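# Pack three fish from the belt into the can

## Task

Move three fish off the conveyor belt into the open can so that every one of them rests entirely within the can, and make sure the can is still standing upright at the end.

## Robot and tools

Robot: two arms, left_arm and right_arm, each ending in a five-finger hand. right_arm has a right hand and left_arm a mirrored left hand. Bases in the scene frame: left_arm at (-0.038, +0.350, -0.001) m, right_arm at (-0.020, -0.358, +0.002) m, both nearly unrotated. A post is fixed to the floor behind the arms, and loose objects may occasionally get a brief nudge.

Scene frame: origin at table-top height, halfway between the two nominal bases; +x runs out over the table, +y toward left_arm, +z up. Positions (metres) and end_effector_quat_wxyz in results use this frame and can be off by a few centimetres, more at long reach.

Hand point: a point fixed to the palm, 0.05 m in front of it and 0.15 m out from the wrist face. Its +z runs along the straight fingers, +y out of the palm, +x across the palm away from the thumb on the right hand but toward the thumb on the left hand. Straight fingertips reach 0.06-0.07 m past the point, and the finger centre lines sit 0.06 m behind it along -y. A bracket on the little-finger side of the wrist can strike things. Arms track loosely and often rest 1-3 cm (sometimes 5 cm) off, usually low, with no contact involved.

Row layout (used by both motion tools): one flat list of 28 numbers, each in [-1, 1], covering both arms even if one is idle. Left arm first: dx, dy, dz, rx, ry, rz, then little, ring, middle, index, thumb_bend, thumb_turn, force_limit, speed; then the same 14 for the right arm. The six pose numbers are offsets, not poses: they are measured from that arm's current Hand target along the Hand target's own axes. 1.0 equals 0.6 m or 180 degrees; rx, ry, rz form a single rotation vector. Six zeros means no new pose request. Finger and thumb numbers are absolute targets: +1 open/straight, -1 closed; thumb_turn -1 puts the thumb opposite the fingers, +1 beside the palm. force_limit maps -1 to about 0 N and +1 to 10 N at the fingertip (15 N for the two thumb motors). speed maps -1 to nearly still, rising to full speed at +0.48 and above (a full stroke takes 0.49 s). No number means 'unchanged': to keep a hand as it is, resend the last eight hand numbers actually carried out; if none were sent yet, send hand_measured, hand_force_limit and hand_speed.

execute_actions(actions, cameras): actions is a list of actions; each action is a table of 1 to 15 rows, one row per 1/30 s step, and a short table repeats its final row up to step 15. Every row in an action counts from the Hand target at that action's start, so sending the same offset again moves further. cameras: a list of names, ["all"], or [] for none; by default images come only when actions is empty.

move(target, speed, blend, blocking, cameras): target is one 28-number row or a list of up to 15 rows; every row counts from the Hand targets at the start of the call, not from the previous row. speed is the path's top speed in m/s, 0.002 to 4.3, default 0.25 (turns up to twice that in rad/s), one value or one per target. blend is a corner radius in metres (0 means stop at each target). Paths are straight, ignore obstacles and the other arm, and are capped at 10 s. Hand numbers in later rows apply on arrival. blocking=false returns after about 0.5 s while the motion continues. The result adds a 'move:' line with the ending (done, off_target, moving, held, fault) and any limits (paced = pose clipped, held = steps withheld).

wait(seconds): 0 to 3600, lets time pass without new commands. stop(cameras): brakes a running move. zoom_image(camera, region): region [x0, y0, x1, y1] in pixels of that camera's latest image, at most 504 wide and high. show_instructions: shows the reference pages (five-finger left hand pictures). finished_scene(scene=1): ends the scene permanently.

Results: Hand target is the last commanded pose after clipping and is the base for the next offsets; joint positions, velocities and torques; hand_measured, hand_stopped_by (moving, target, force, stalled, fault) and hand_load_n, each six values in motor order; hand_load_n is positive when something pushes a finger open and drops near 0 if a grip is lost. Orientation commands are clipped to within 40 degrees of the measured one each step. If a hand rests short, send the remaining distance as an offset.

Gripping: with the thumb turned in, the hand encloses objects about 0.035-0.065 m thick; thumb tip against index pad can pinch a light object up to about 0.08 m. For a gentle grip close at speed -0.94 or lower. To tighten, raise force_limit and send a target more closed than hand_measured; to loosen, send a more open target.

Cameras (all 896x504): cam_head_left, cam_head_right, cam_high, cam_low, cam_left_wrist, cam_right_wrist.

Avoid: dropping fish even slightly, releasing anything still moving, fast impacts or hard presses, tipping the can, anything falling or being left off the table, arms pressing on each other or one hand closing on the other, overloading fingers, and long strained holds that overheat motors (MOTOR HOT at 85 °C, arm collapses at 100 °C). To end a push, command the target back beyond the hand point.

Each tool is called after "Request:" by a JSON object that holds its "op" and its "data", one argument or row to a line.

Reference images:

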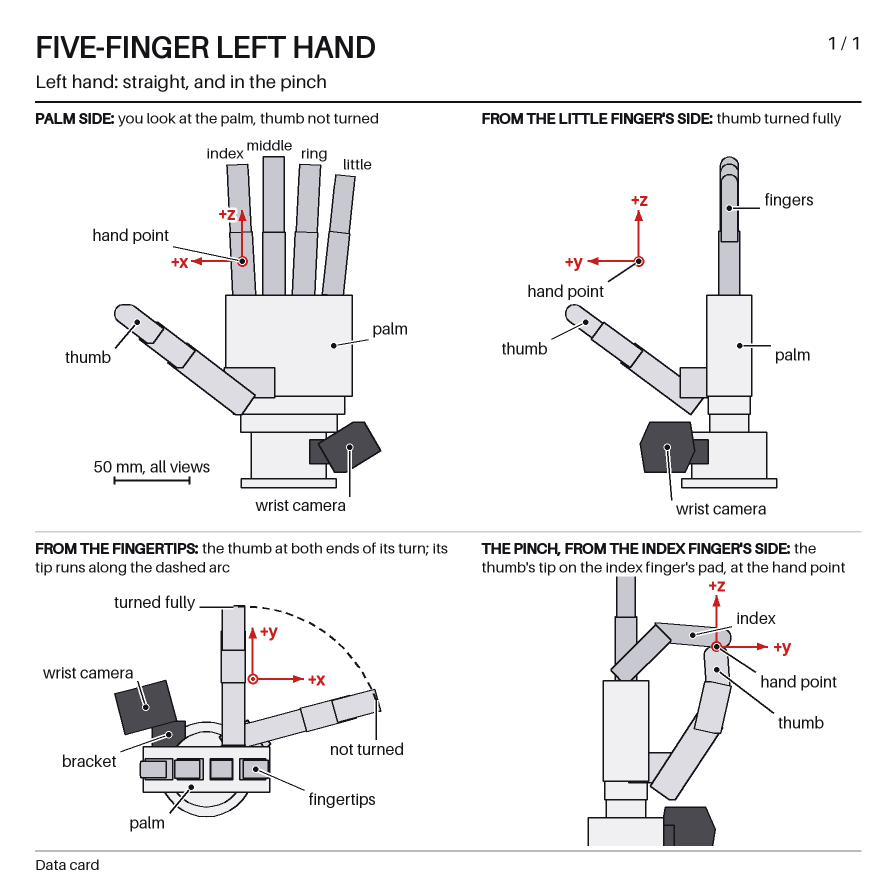

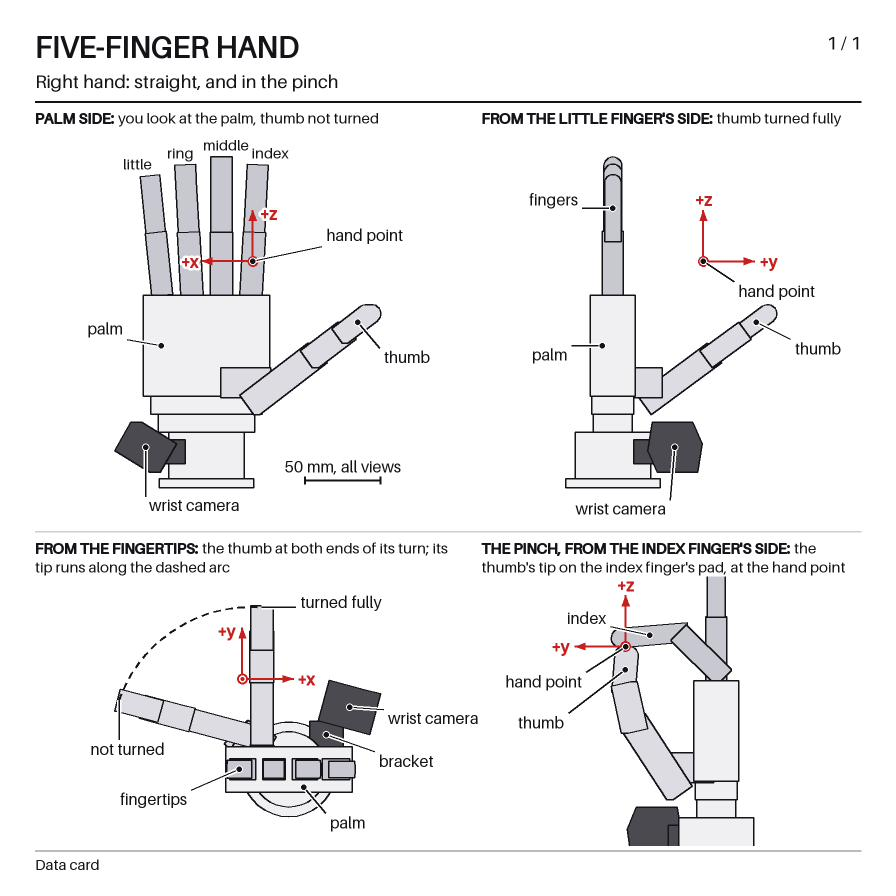

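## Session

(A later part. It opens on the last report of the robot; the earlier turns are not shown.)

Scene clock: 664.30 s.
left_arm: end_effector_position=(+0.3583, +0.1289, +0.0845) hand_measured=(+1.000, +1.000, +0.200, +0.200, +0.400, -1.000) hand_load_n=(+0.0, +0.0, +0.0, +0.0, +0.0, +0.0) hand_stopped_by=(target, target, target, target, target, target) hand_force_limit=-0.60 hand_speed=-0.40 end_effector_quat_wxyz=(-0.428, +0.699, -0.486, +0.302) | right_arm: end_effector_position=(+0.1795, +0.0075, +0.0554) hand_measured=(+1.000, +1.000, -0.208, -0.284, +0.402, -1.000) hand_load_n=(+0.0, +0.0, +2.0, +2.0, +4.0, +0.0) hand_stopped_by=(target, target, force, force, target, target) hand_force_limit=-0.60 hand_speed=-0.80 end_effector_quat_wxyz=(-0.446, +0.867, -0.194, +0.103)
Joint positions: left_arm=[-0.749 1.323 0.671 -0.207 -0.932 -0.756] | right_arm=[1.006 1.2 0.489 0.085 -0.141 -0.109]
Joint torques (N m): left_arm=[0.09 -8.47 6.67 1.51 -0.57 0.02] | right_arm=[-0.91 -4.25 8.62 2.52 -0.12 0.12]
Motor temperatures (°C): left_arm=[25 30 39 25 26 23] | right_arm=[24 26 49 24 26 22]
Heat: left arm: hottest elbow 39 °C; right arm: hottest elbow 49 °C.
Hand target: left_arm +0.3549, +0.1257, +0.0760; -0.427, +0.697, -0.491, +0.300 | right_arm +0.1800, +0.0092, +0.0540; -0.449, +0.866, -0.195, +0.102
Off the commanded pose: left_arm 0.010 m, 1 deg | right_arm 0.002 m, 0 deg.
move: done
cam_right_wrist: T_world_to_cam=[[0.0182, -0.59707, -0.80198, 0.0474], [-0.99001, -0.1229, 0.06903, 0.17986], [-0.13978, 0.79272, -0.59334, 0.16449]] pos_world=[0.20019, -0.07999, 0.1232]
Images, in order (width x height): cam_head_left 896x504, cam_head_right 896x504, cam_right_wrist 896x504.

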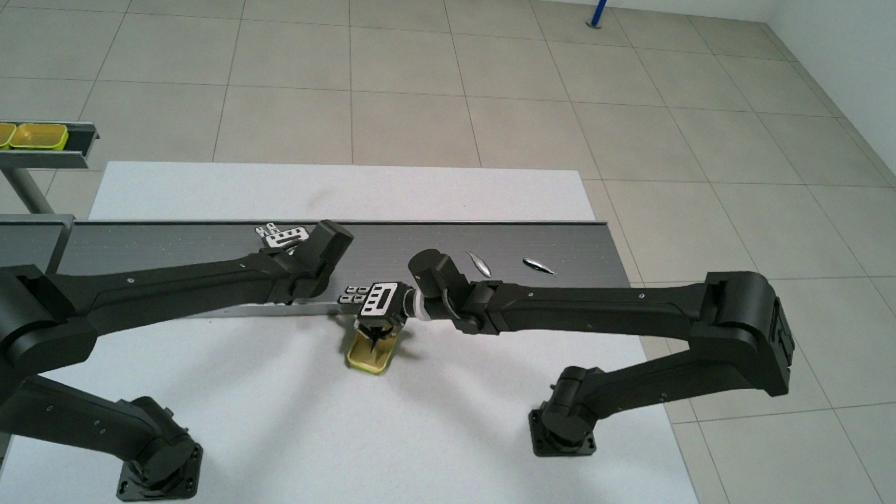

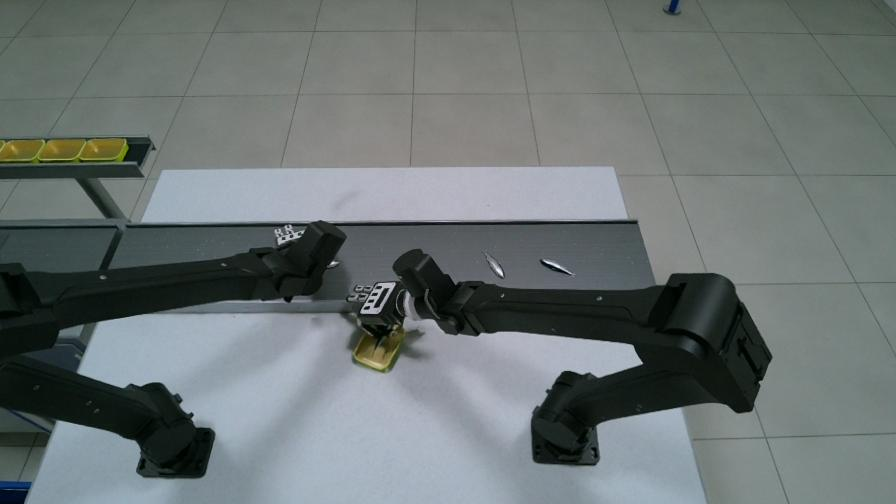

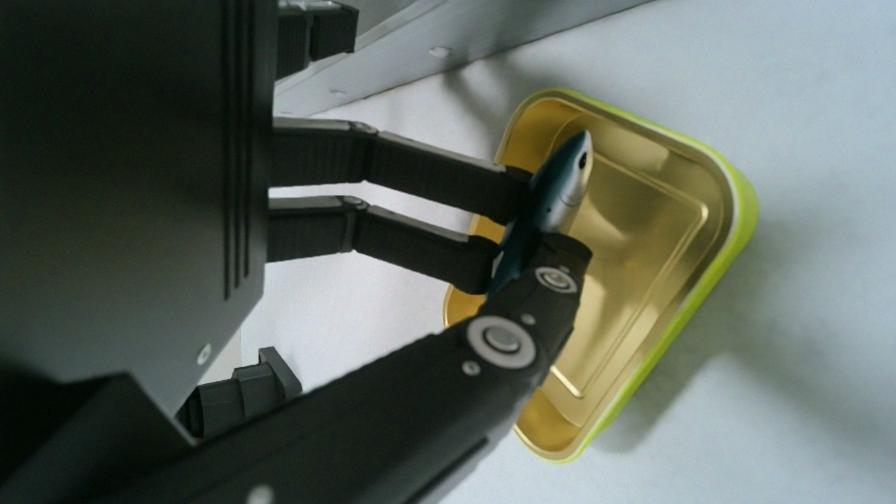

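Request:
{"op": "move", "data": {
  "target": [0,0,0,0,0,0,1,1,0.2,0.2,0.4,-1,-0.6,-0.4,-0.0033,0.0307,0.0318,0,0,0,1,1,-0.25,-0.4,0.4,-1,-0.6,-0.8],
  "speed": 0.08,
  "cameras": ["cam_right_wrist","cam_head_right","cam_head_left"]
}}

Request:
{"op": "zoom_image", "data": {
  "camera": "cam_head_left",
  "region": [320, 290, 440, 400]
}}

Request:
{"op": "zoom_image", "data": {
  "camera": "cam_head_right",
  "region": [320, 290, 440, 400]
}}

Scene clock: 717.40 s.
left_arm: end_effector_position=(+0.3583, +0.1289, +0.0845) hand_measured=(+1.000, +1.000, +0.200, +0.200, +0.400, -1.000) hand_load_n=(-0.5, +0.0, +0.0, +0.0, +0.0, +0.0) hand_stopped_by=(target, target, target, target, target, target) hand_force_limit=-0.60 hand_speed=-0.40 end_effector_quat_wxyz=(-0.428, +0.699, -0.486, +0.302) | right_arm: end_effector_position=(+0.1850, +0.0151, +0.0362) hand_measured=(+1.000, +1.000, -0.208, -0.284, +0.402, -1.000) hand_load_n=(+0.0, +0.0, +2.0, +2.0, +4.5, +0.0) hand_stopped_by=(target, target, force, force, target, target) hand_force_limit=-0.60 hand_speed=-0.80 end_effector_quat_wxyz=(-0.455, +0.863, -0.192, +0.107)
Joint positions: left_arm=[-0.749 1.323 0.671 -0.207 -0.932 -0.756] | right_arm=[1.006 1.283 0.472 0.205 -0.141 -0.109]
Joint torques (N m): left_arm=[0.32 -8.23 6.74 1.59 -0.59 0.02] | right_arm=[-0.09 -4.07 7.5 2.4 0.16 0.17]
Motor temperatures (°C): left_arm=[25 30 39 26 26 23] | right_arm=[24 26 42 25 26 22]
Heat: left arm: hottest elbow 39 °C; right arm: hottest elbow 42 °C.
Hand target: left_arm +0.3549, +0.1257, +0.0760; -0.427, +0.697, -0.491, +0.300 | right_arm +0.1804, +0.0146, +0.0281; -0.450, +0.866, -0.195, +0.102
Off the commanded pose: left_arm 0.010 m, 1 deg | right_arm 0.009 m, 1 deg.
move: done
cam_right_wrist: T_world_to_cam=[[0.02747, -0.58414, -0.81119, 0.0348], [-0.99074, -0.12383, 0.05562, 0.18811], [-0.13293, 0.80215, -0.58214, 0.14595]] pos_world=[0.20482, -0.07345, 0.10273]
Images, in order (width x height): cam_head_left 896x504, cam_head_right 896x504, cam_right_wrist 896x504.

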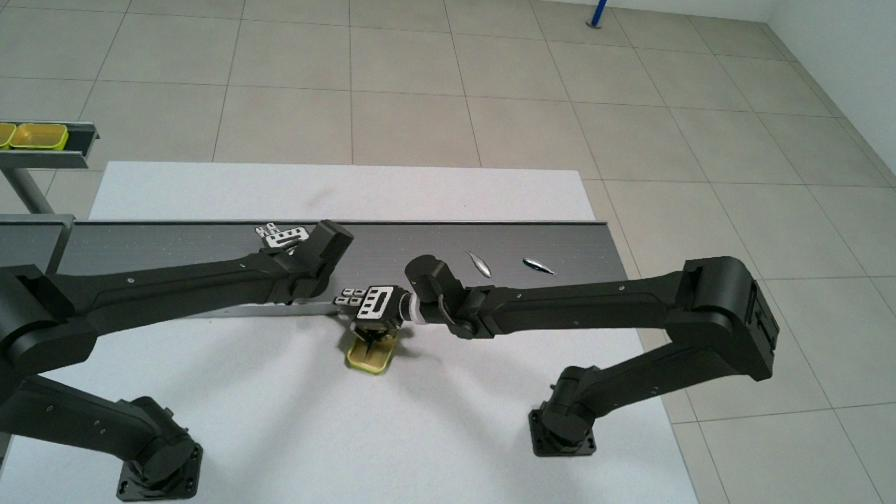

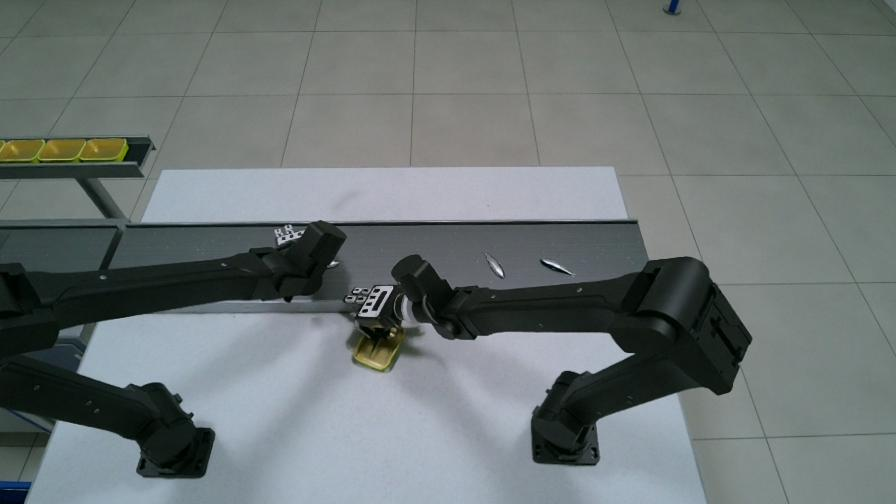

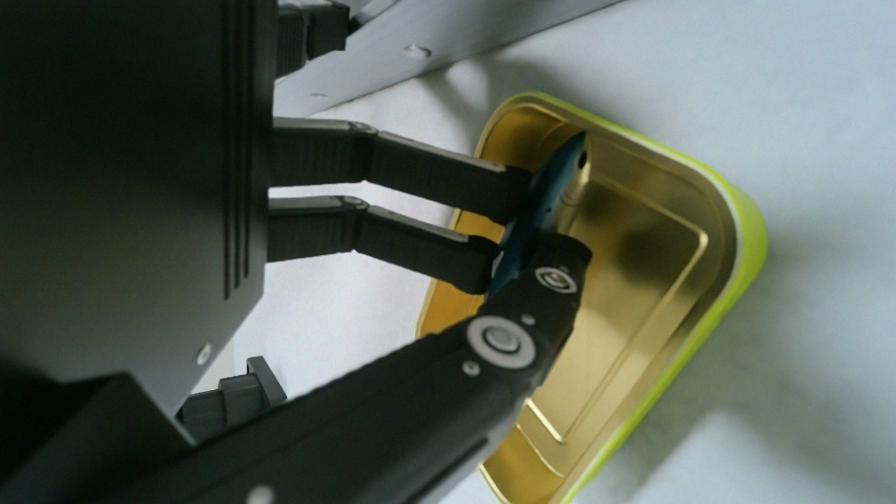

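Scaled by 4.200.

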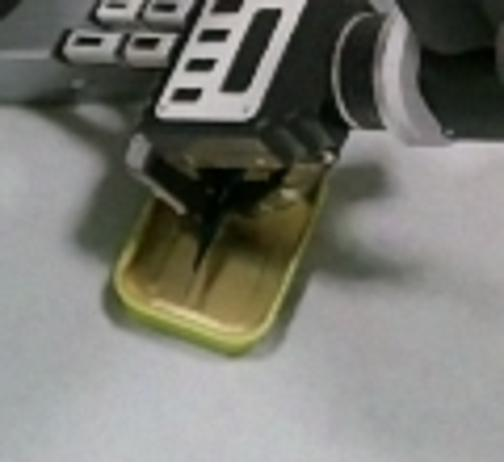

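Scaled by 4.200.

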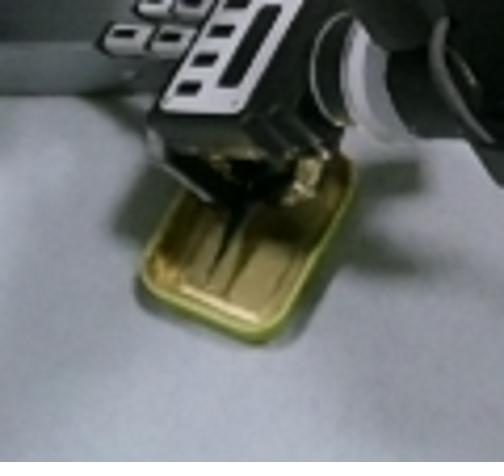

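Request:
{"op": "move", "data": {
  "target": [0,0,0,0,0,0,1,1,0.2,0.2,0.4,-1,-0.6,-0.4,-0.0007,-0.0377,-0.0247,0.0417,0,0,1,1,-0.25,-0.4,0.4,-1,-0.6,-0.8],
  "speed": 0.1,
  "cameras": ["cam_right_wrist","cam_low"]
}}

Request:
{"op": "zoom_image", "data": {
  "camera": "cam_low",
  "region": [400, 170, 600, 280]
}}

Scene clock: 784.90 s.
left_arm: end_effector_position=(+0.3583, +0.1289, +0.0845) hand_measured=(+1.000, +1.000, +0.200, +0.200, +0.400, -1.000) hand_load_n=(+0.0, +0.0, +0.0, +0.0, +0.0, +0.0) hand_stopped_by=(target, target, target, target, target, target) hand_force_limit=-0.60 hand_speed=-0.40 end_effector_quat_wxyz=(-0.428, +0.699, -0.486, +0.302) | right_arm: end_effector_position=(+0.1802, +0.0135, +0.0493) hand_measured=(+1.000, +1.000, -0.208, -0.284, +0.402, -1.000) hand_load_n=(+0.0, +0.0, +2.5, +2.0, +4.5, +0.0) hand_stopped_by=(target, target, force, force, target, target) hand_force_limit=-0.60 hand_speed=-0.80 end_effector_quat_wxyz=(-0.495, +0.841, -0.185, +0.115)
Joint positions: left_arm=[-0.749 1.323 0.671 -0.207 -0.932 -0.756] | right_arm=[1.006 1.234 0.412 0.311 -0.153 -0.098]
Joint torques (N m): left_arm=[0.97 -8.47 6.76 1.7 -0.6 0.04] | right_arm=[-0.79 -5.71 7.92 2.7 -0.14 0.22]
Heat: left arm: hottest elbow 39 °C; right arm: hottest elbow 38 °C.
Hand target: left_arm +0.3549, +0.1257, +0.0760; -0.427, +0.697, -0.491, +0.300 | right_arm +0.1803, +0.0156, +0.0550; -0.505, +0.834, -0.188, +0.114
Off the commanded pose: left_arm 0.010 m, 1 deg | right_arm 0.006 m, 1 deg.
move: done
cam_right_wrist: T_world_to_cam=[[0.0653, -0.51313, -0.85582, 0.03913], [-0.99134, -0.13129, 0.00308, 0.18531], [-0.11394, 0.84821, -0.51726, 0.14698]] pos_world=[0.1979, -0.08026, 0.10894]
Images, in order (width x height): cam_low 896x504, cam_right_wrist 896x504.

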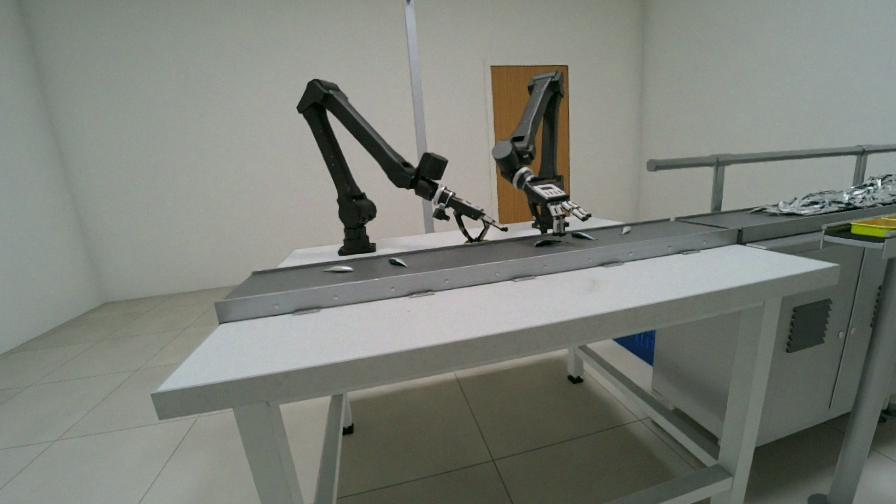

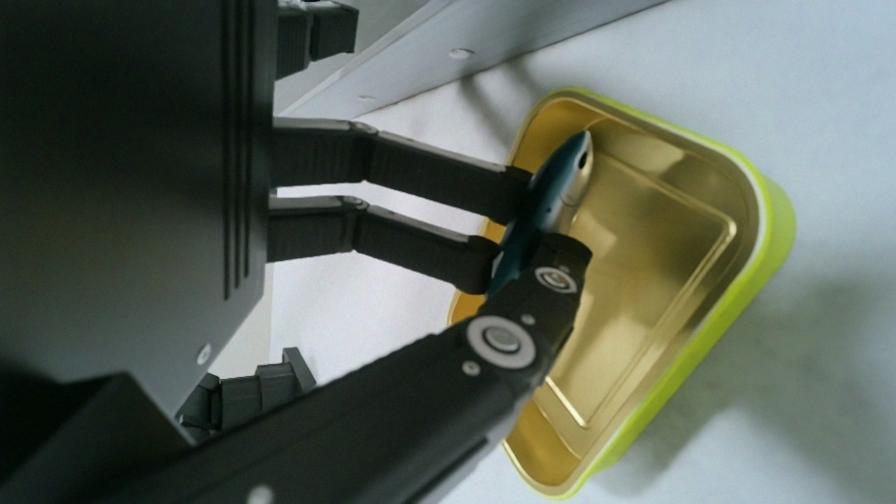

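Scaled by 2.520.

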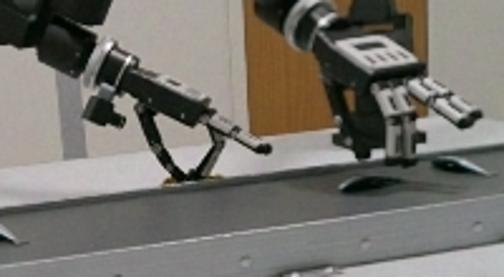

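Request:
{"op": "move", "data": {
  "target": [0,0,0,0,0,0,1,1,0.2,0.2,0.4,-1,-0.6,-0.4,-0.0008,0.0398,0.0245,0.008,0,0,1,1,-0.25,-0.4,0.4,-1,-0.6,-0.8],
  "speed": 0.08,
  "cameras": ["cam_right_wrist","cam_low","cam_head_left","cam_head_right"]
}}

Request:
{"op": "zoom_image", "data": {
  "camera": "cam_low",
  "region": [420, 190, 540, 260]
}}

Request:
{"op": "zoom_image", "data": {
  "camera": "cam_head_left",
  "region": [320, 290, 440, 400]
}}

Request:
{"op": "zoom_image", "data": {
  "camera": "cam_head_right",
  "region": [320, 290, 440, 400]
}}

Scene clock: 794.67 s.
left_arm: end_effector_position=(+0.3583, +0.1289, +0.0845) hand_measured=(+1.000, +1.000, +0.200, +0.200, +0.400, -1.000) hand_load_n=(+0.0, +0.0, +0.0, +0.0, +0.0, +0.0) hand_stopped_by=(target, target, target, target, target, target) hand_force_limit=-0.60 hand_speed=-0.40 end_effector_quat_wxyz=(-0.428, +0.699, -0.486, +0.302) | right_arm: end_effector_position=(+0.1820, +0.0171, +0.0292) hand_measured=(+1.000, +1.000, -0.208, -0.284, +0.402, -1.000) hand_load_n=(+0.0, +0.0, +2.0, +2.0, +4.0, +0.0) hand_stopped_by=(target, target, force, force, target, target) hand_force_limit=-0.60 hand_speed=-0.80 end_effector_quat_wxyz=(-0.513, +0.830, -0.182, +0.121)
Joint positions: left_arm=[-0.749 1.323 0.671 -0.207 -0.932 -0.756] | right_arm=[1.006 1.332 0.37 0.496 -0.155 -0.093]
Joint torques (N m): left_arm=[0.97 -8.23 6.74 1.52 -0.62 0.04] | right_arm=[-0.62 -4.31 6.89 2.58 -0.11 0.2]
Motor temperatures (°C): left_arm=[25 29 39 26 26 23] | right_arm=[24 26 37 25 26 22]
Heat: left arm: hottest elbow 39 °C; right arm: hottest elbow 37 °C.
Hand target: left_arm +0.3549, +0.1257, +0.0760; -0.427, +0.697, -0.491, +0.300 | right_arm +0.1807, +0.0176, +0.0271; -0.516, +0.828, -0.187, +0.117
Off the commanded pose: left_arm 0.010 m, 1 deg | right_arm 0.003 m, 1 deg.
move: done
cam_right_wrist: T_world_to_cam=[[0.08372, -0.47912, -0.87375, 0.02031], [-0.9912, -0.13029, -0.02353, 0.18823], [-0.10256, 0.86803, -0.48581, 0.13045]] pos_world=[0.19825, -0.07898, 0.08555]
Images, in order (width x height): cam_head_left 896x504, cam_head_right 896x504, cam_low 896x504, cam_right_wrist 896x504.

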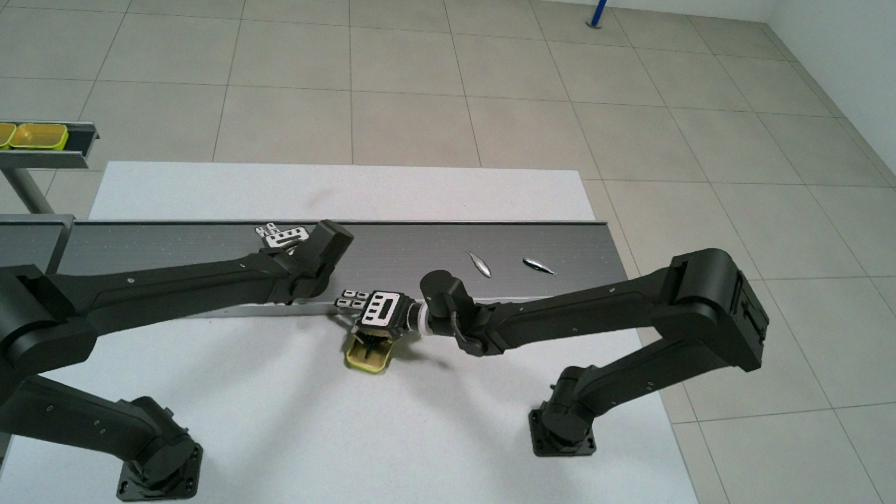

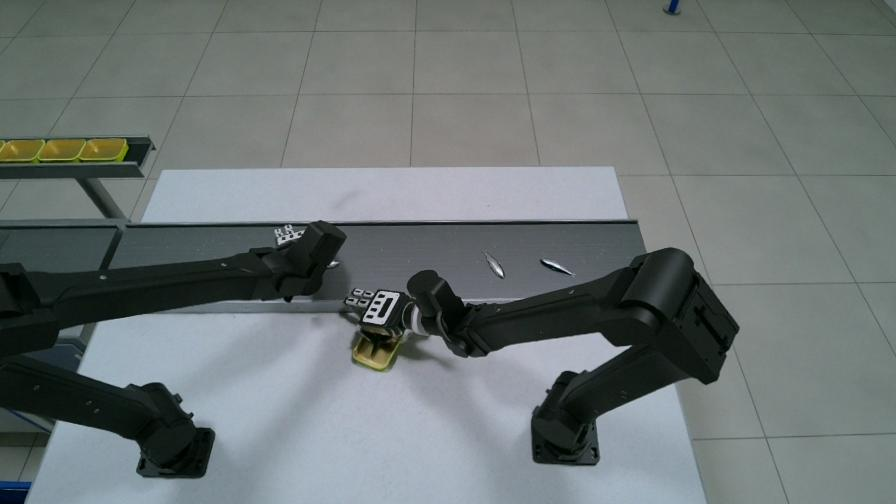

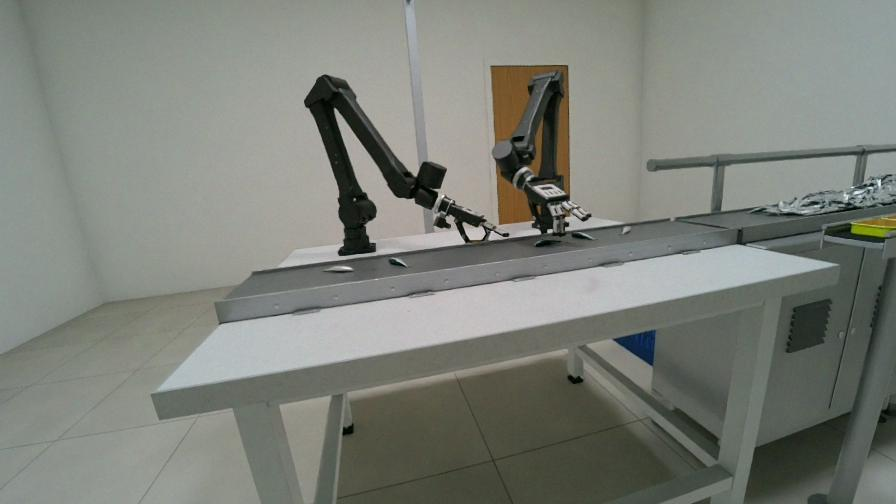

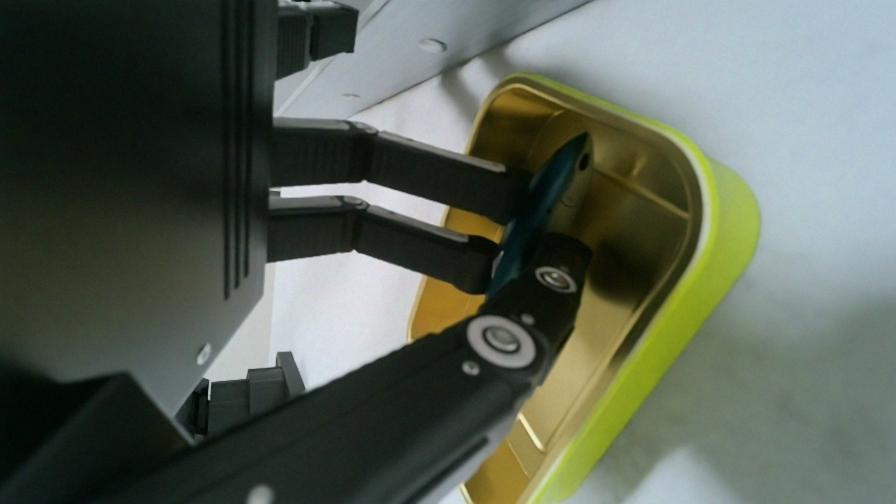

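Scaled by 4.200.

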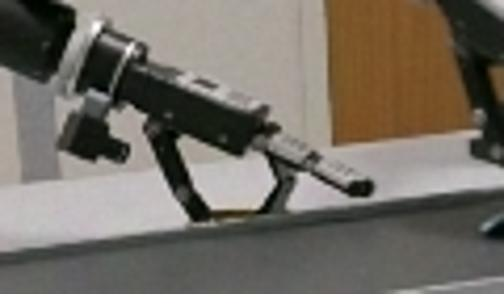

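Scaled by 4.200.

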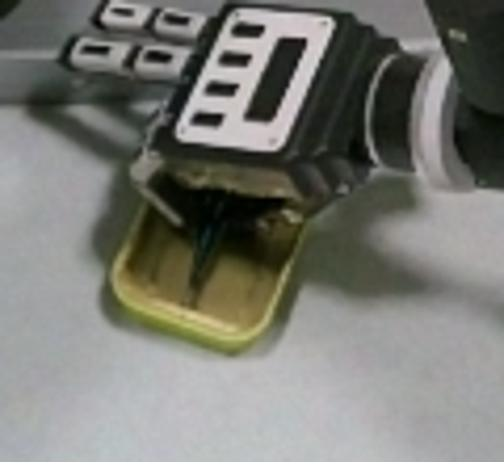

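Scaled by 4.200.

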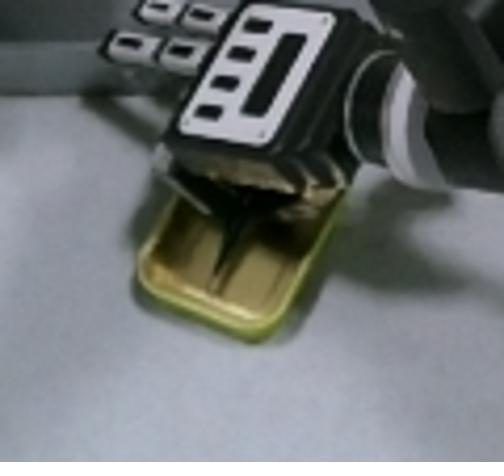

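Request:
{"op": "move", "data": {
  "target": [0,0,0,0,0,0,1,1,0.2,0.2,0.4,-1,-0.6,-0.4,0,0.0075,0.0038,0,0,0,1,1,-0.25,-0.4,0.4,-1,-0.6,-0.8],
  "speed": 0.05,
  "cameras": ["cam_right_wrist"]
}}

Scene clock: 805.40 s.
left_arm: end_effector_position=(+0.3583, +0.1289, +0.0845) hand_measured=(+1.000, +1.000, +0.200, +0.200, +0.400, -1.000) hand_load_n=(+0.0, +0.0, +0.0, +0.0, +0.0, +0.0) hand_stopped_by=(target, target, target, target, target, target) hand_force_limit=-0.60 hand_speed=-0.40 end_effector_quat_wxyz=(-0.428, +0.699, -0.486, +0.302) | right_arm: end_effector_position=(+0.1835, +0.0193, +0.0273) hand_measured=(+1.000, +1.000, -0.208, -0.284, +0.402, -1.000) hand_load_n=(+0.0, +0.0, +2.5, +2.0, +4.5, +0.0) hand_stopped_by=(target, target, force, force, target, target) hand_force_limit=-0.60 hand_speed=-0.80 end_effector_quat_wxyz=(-0.517, +0.828, -0.181, +0.122)
Joint positions: left_arm=[-0.749 1.323 0.671 -0.207 -0.932 -0.756] | right_arm=[1.006 1.351 0.37 0.525 -0.155 -0.093]
Joint torques (N m): left_arm=[0.5 -8.41 6.8 1.57 -0.6 0.02] | right_arm=[-0.85 -4.37 6.37 2.48 -0.11 0.2]
Heat: left arm: hottest elbow 39 °C; right arm: hottest elbow 38 °C.
Hand target: left_arm +0.3549, +0.1257, +0.0760; -0.427, +0.697, -0.491, +0.300 | right_arm +0.1808, +0.0176, +0.0220; -0.516, +0.828, -0.187, +0.117
Off the commanded pose: left_arm 0.010 m, 1 deg | right_arm 0.006 m, 1 deg.
move: done
cam_right_wrist: T_world_to_cam=[[0.0875, -0.47265, -0.8769, 0.01873], [-0.99112, -0.12977, -0.02895, 0.19017], [-0.10011, 0.87164, -0.47981, 0.127]] pos_world=[0.19956, -0.07717, 0.08287]

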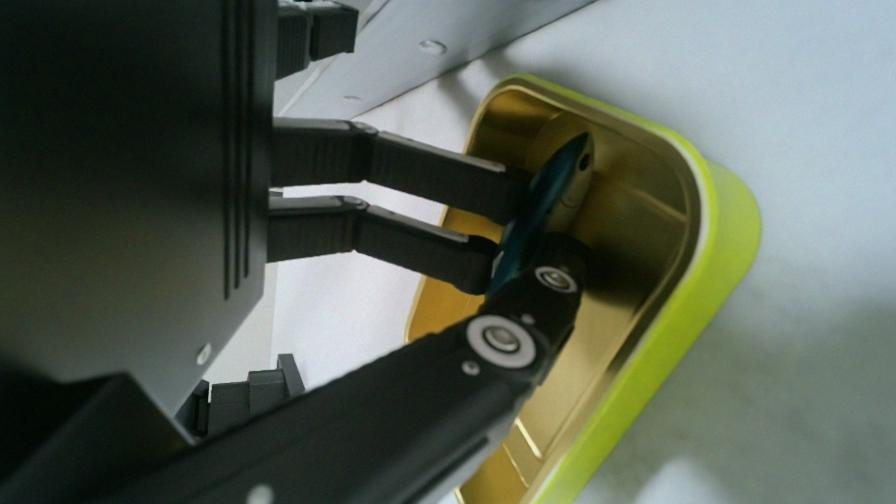

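Request:
{"op": "execute_actions", "data": {
  "actions": [
    [[0,0,0,0,0,0,1,1,0.2,0.2,0.4,-1,-0.6,-0.4,0,0,0,0,0,0,1,1,-0.1,-0.16,0.4,-1,-0.6,-0.9]],
    [[0,0,0,0,0,0,1,1,0.2,0.2,0.4,-1,-0.6,-0.4,0,0,0,0,0,0,1,1,-0.1,-0.16,0.4,-1,-0.6,-0.9]]
  ],
  "cameras": ["cam_right_wrist","cam_head_left","cam_head_right"]
}}

Request:
{"op": "zoom_image", "data": {
  "camera": "cam_head_left",
  "region": [320, 290, 440, 400]
}}

Scene clock: 821.93 s.
left_arm: end_effector_position=(+0.3583, +0.1289, +0.0845) hand_measured=(+1.000, +1.000, +0.200, +0.200, +0.400, -1.000) hand_load_n=(+0.0, +0.0, +0.0, +0.0, +0.0, +0.0) hand_stopped_by=(target, target, target, target, target, target) hand_force_limit=-0.60 hand_speed=-0.40 end_effector_quat_wxyz=(-0.428, +0.699, -0.486, +0.302) | right_arm: end_effector_position=(+0.1824, +0.0179, +0.0251) hand_measured=(+1.000, +1.000, -0.100, -0.160, +0.400, -1.000) hand_load_n=(+0.0, +0.0, +0.0, +0.0, +0.5, +0.0) hand_stopped_by=(target, target, target, target, target, target) hand_force_limit=-0.60 hand_speed=-0.90 end_effector_quat_wxyz=(-0.515, +0.829, -0.182, +0.121)
Joint positions: left_arm=[-0.749 1.323 0.671 -0.207 -0.932 -0.756] | right_arm=[1.006 1.353 0.366 0.526 -0.155 -0.092]
Joint torques (N m): left_arm=[-0.03 -8.35 6.76 1.59 -0.6 0.02] | right_arm=[-0.85 -4.25 6.65 2.61 -0.1 0.19]
Heat: left arm: hottest elbow 39 °C; right arm: hottest elbow 37 °C.
Hand target: left_arm +0.3549, +0.1257, +0.0760; -0.427, +0.697, -0.491, +0.300 | right_arm +0.1808, +0.0176, +0.0220; -0.516, +0.828, -0.187, +0.117
Off the commanded pose: left_arm 0.010 m, 1 deg | right_arm 0.003 m, 1 deg.
cam_right_wrist: T_world_to_cam=[[0.08451, -0.47563, -0.87558, 0.01678], [-0.99125, -0.12951, -0.02533, 0.1887], [-0.10135, 0.87006, -0.48241, 0.12745]] pos_world=[0.19855, -0.07847, 0.08096]
Images, in order (width x height): cam_head_left 896x504, cam_head_right 896x504, cam_right_wrist 896x504.

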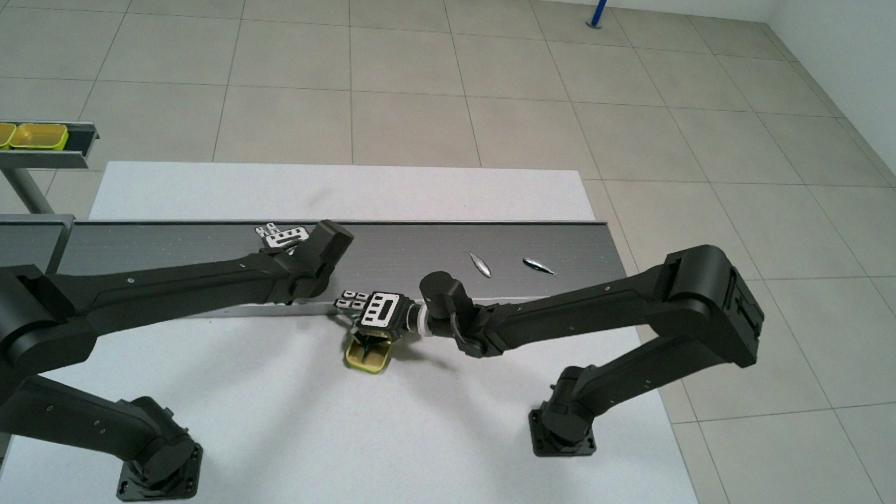

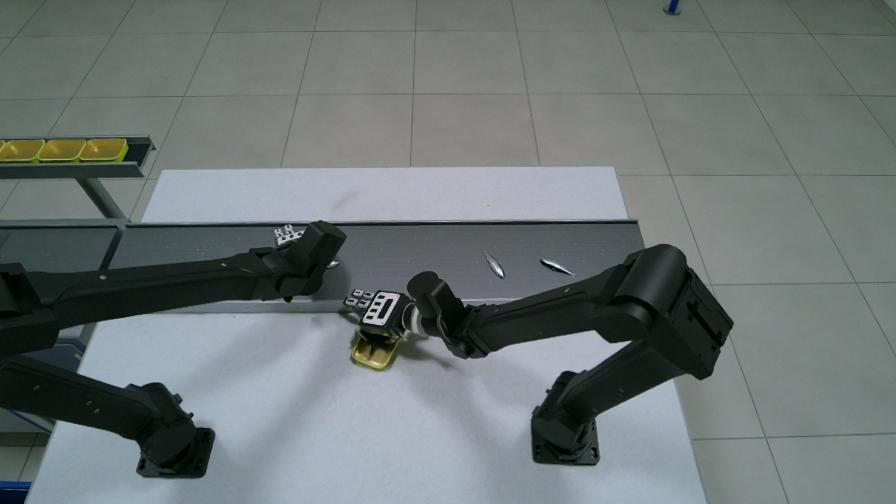

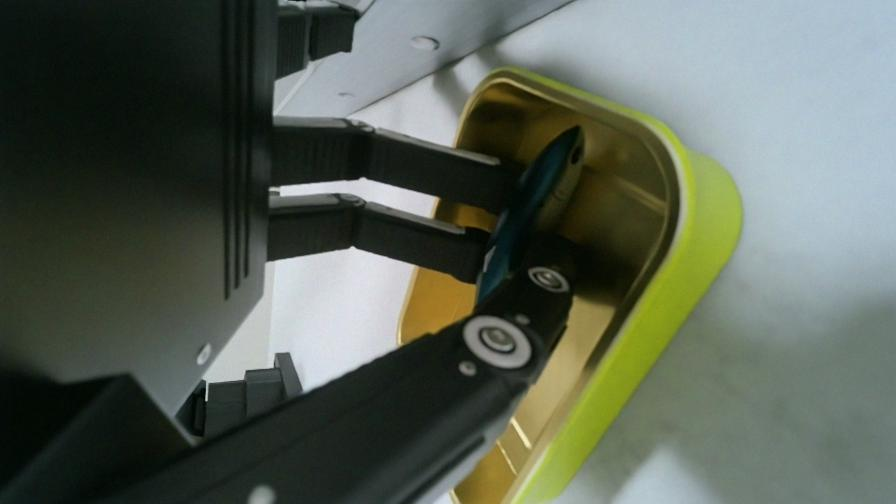

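Scaled by 4.200.

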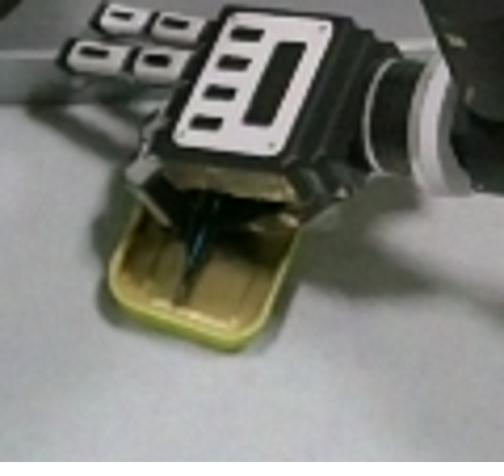

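Request:
{"op": "execute_actions", "data": {
  "actions": [
    [[0,0,0,0,0,0,1,1,0.2,0.2,0.4,-1,-0.6,-0.4,0,0,0,0,0,0,1,1,-0.03,-0.09,0.5,-1,-0.6,-0.9]],
    [[0,0,0,0,0,0,1,1,0.2,0.2,0.4,-1,-0.6,-0.4,0,0,0,0,0,0,1,1,-0.03,-0.09,0.5,-1,-0.6,-0.9]]
  ],
  "cameras": ["cam_right_wrist","cam_head_left"]
}}

Request:
{"op": "zoom_image", "data": {
  "camera": "cam_head_left",
  "region": [320, 290, 440, 400]
}}

Scene clock: 828.50 s.
left_arm: end_effector_position=(+0.3583, +0.1289, +0.0845) hand_measured=(+1.000, +1.000, +0.200, +0.200, +0.400, -1.000) hand_load_n=(+0.0, +0.5, +0.0, +0.0, +0.0, +0.0) hand_stopped_by=(target, target, target, target, target, target) hand_force_limit=-0.60 hand_speed=-0.40 end_effector_quat_wxyz=(-0.428, +0.699, -0.486, +0.302) | right_arm: end_effector_position=(+0.1824, +0.0179, +0.0251) hand_measured=(+1.000, +1.000, -0.030, -0.090, +0.500, -1.000) hand_load_n=(+0.0, +0.0, +0.0, +0.0, +0.0, +0.0) hand_stopped_by=(target, target, target, target, target, target) hand_force_limit=-0.60 hand_speed=-0.90 end_effector_quat_wxyz=(-0.515, +0.829, -0.182, +0.121)
Joint positions: left_arm=[-0.749 1.323 0.671 -0.207 -0.932 -0.756] | right_arm=[1.006 1.353 0.366 0.526 -0.155 -0.092]
Joint torques (N m): left_arm=[0.09 -8.41 6.67 1.57 -0.59 0.03] | right_arm=[-0.73 -4.54 6.6 2.61 -0.11 0.19]
Heat: left arm: hottest elbow 39 °C; right arm: hottest elbow 37 °C.
Hand target: left_arm +0.3549, +0.1257, +0.0760; -0.427, +0.697, -0.491, +0.300 | right_arm +0.1808, +0.0176, +0.0220; -0.516, +0.828, -0.187, +0.117
Off the commanded pose: left_arm 0.010 m, 1 deg | right_arm 0.003 m, 1 deg.
cam_right_wrist: T_world_to_cam=[[0.08451, -0.47563, -0.87558, 0.01678], [-0.99125, -0.12951, -0.02533, 0.1887], [-0.10135, 0.87006, -0.48241, 0.12745]] pos_world=[0.19855, -0.07847, 0.08096]
Images, in order (width x height): cam_head_left 896x504, cam_right_wrist 896x504.

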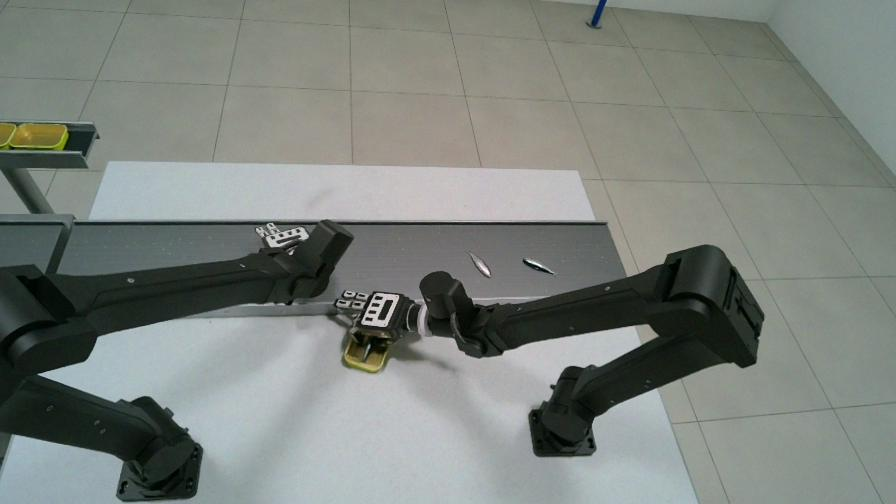

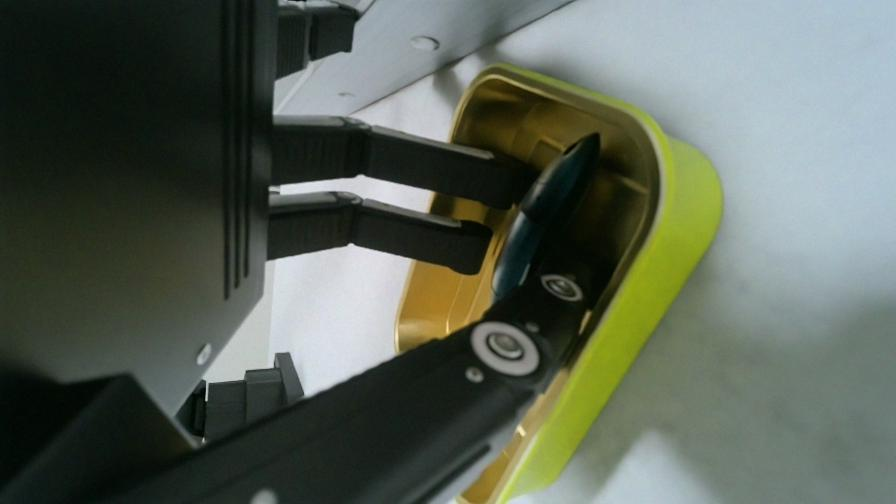

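Scaled by 4.200.

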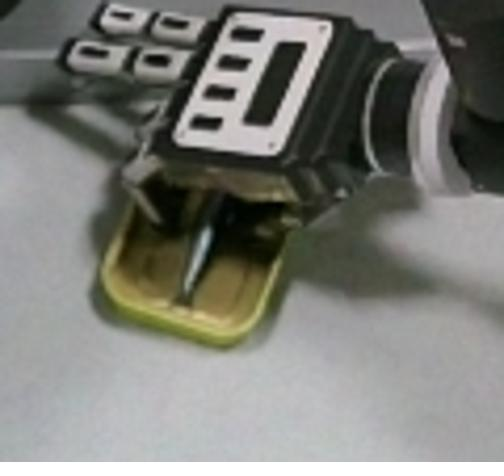

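Request:
{"op": "move", "data": {
  "target": [0,0,0,0,0,0,1,1,0.2,0.2,0.4,-1,-0.6,-0.4,0,-0.1495,-0.0735,0,0,0,1,1,-0.03,-0.09,0.5,-1,-0.6,-0.9],
  "speed": 0.12,
  "cameras": ["cam_right_wrist","cam_head_left","cam_head_right"]
}}

Request:
{"op": "zoom_image", "data": {
  "camera": "cam_head_left",
  "region": [320, 290, 440, 400]
}}

Scene clock: 837.30 s.
left_arm: end_effector_position=(+0.3583, +0.1289, +0.0845) hand_measured=(+1.000, +1.000, +0.200, +0.200, +0.400, -1.000) hand_load_n=(+0.0, +0.0, +0.0, +0.0, +0.0, +0.0) hand_stopped_by=(target, target, target, target, target, target) hand_force_limit=-0.60 hand_speed=-0.40 end_effector_quat_wxyz=(-0.428, +0.699, -0.486, +0.302) | right_arm: end_effector_position=(+0.1723, +0.0039, +0.0983) hand_measured=(+1.000, +1.000, -0.030, -0.090, +0.500, -1.000) hand_load_n=(+0.0, -0.5, +0.0, +0.0, +0.0, +0.0) hand_stopped_by=(target, target, target, target, target, target) hand_force_limit=-0.60 hand_speed=-0.90 end_effector_quat_wxyz=(-0.498, +0.839, -0.186, +0.114)
Joint positions: left_arm=[-0.749 1.323 0.671 -0.207 -0.932 -0.756] | right_arm=[1.006 1.047 0.451 0.091 -0.155 -0.091]
Joint torques (N m): left_arm=[0.38 -8.35 6.76 1.59 -0.61 0.04] | right_arm=[-0.97 -4.07 13.31 1.8 -0.13 0.18]
Heat: left arm: hottest elbow 39 °C; right arm: hottest elbow 37 °C.
Hand target: left_arm +0.3549, +0.1257, +0.0760; -0.427, +0.697, -0.491, +0.300 | right_arm +0.1807, +0.0176, +0.1220; -0.516, +0.828, -0.187, +0.117
Off the commanded pose: left_arm 0.010 m, 1 deg | right_arm 0.029 m, 2 deg.
move: off_target (right_arm)
cam_right_wrist: T_world_to_cam=[[0.06243, -0.50586, -0.86036, 0.07752], [-0.9915, -0.13006, 0.00453, 0.17591], [-0.11419, 0.85276, -0.50967, 0.17888]] pos_world=[0.19, -0.09044, 0.15707]
Images, in order (width x height): cam_head_left 896x504, cam_head_right 896x504, cam_right_wrist 896x504.

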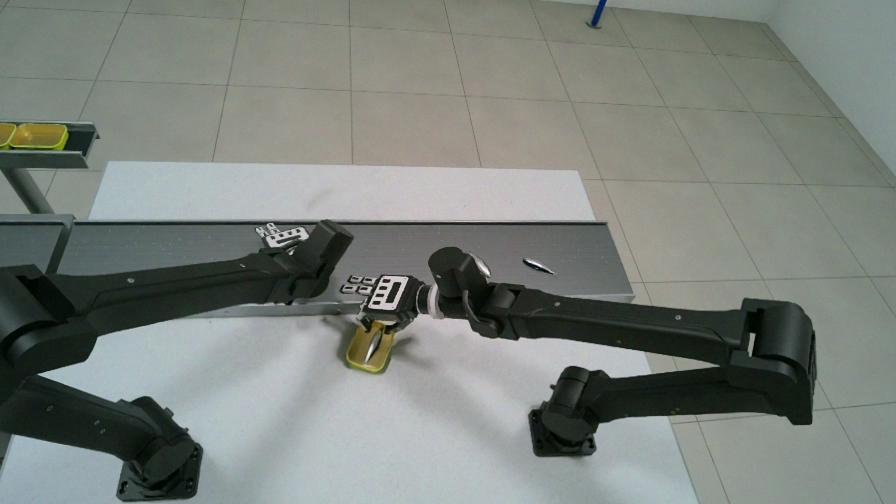

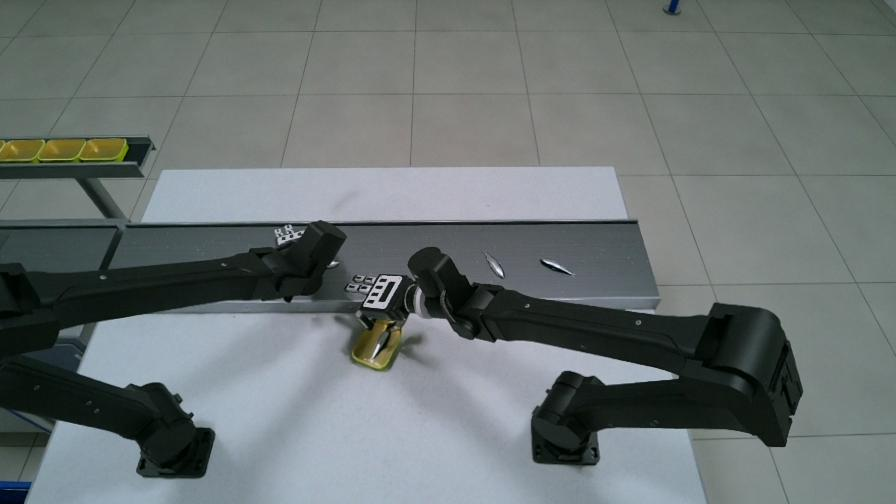

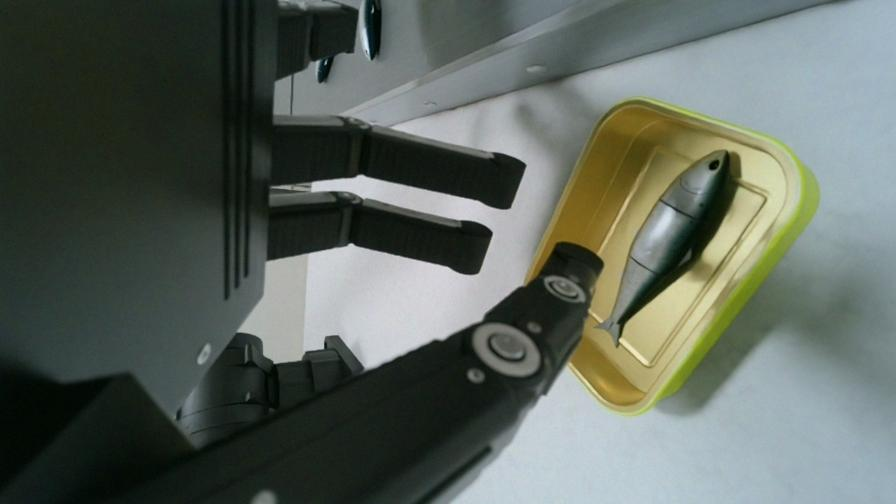

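Scaled by 4.200.

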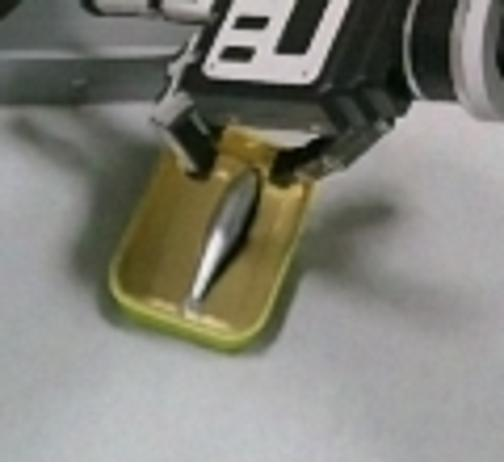

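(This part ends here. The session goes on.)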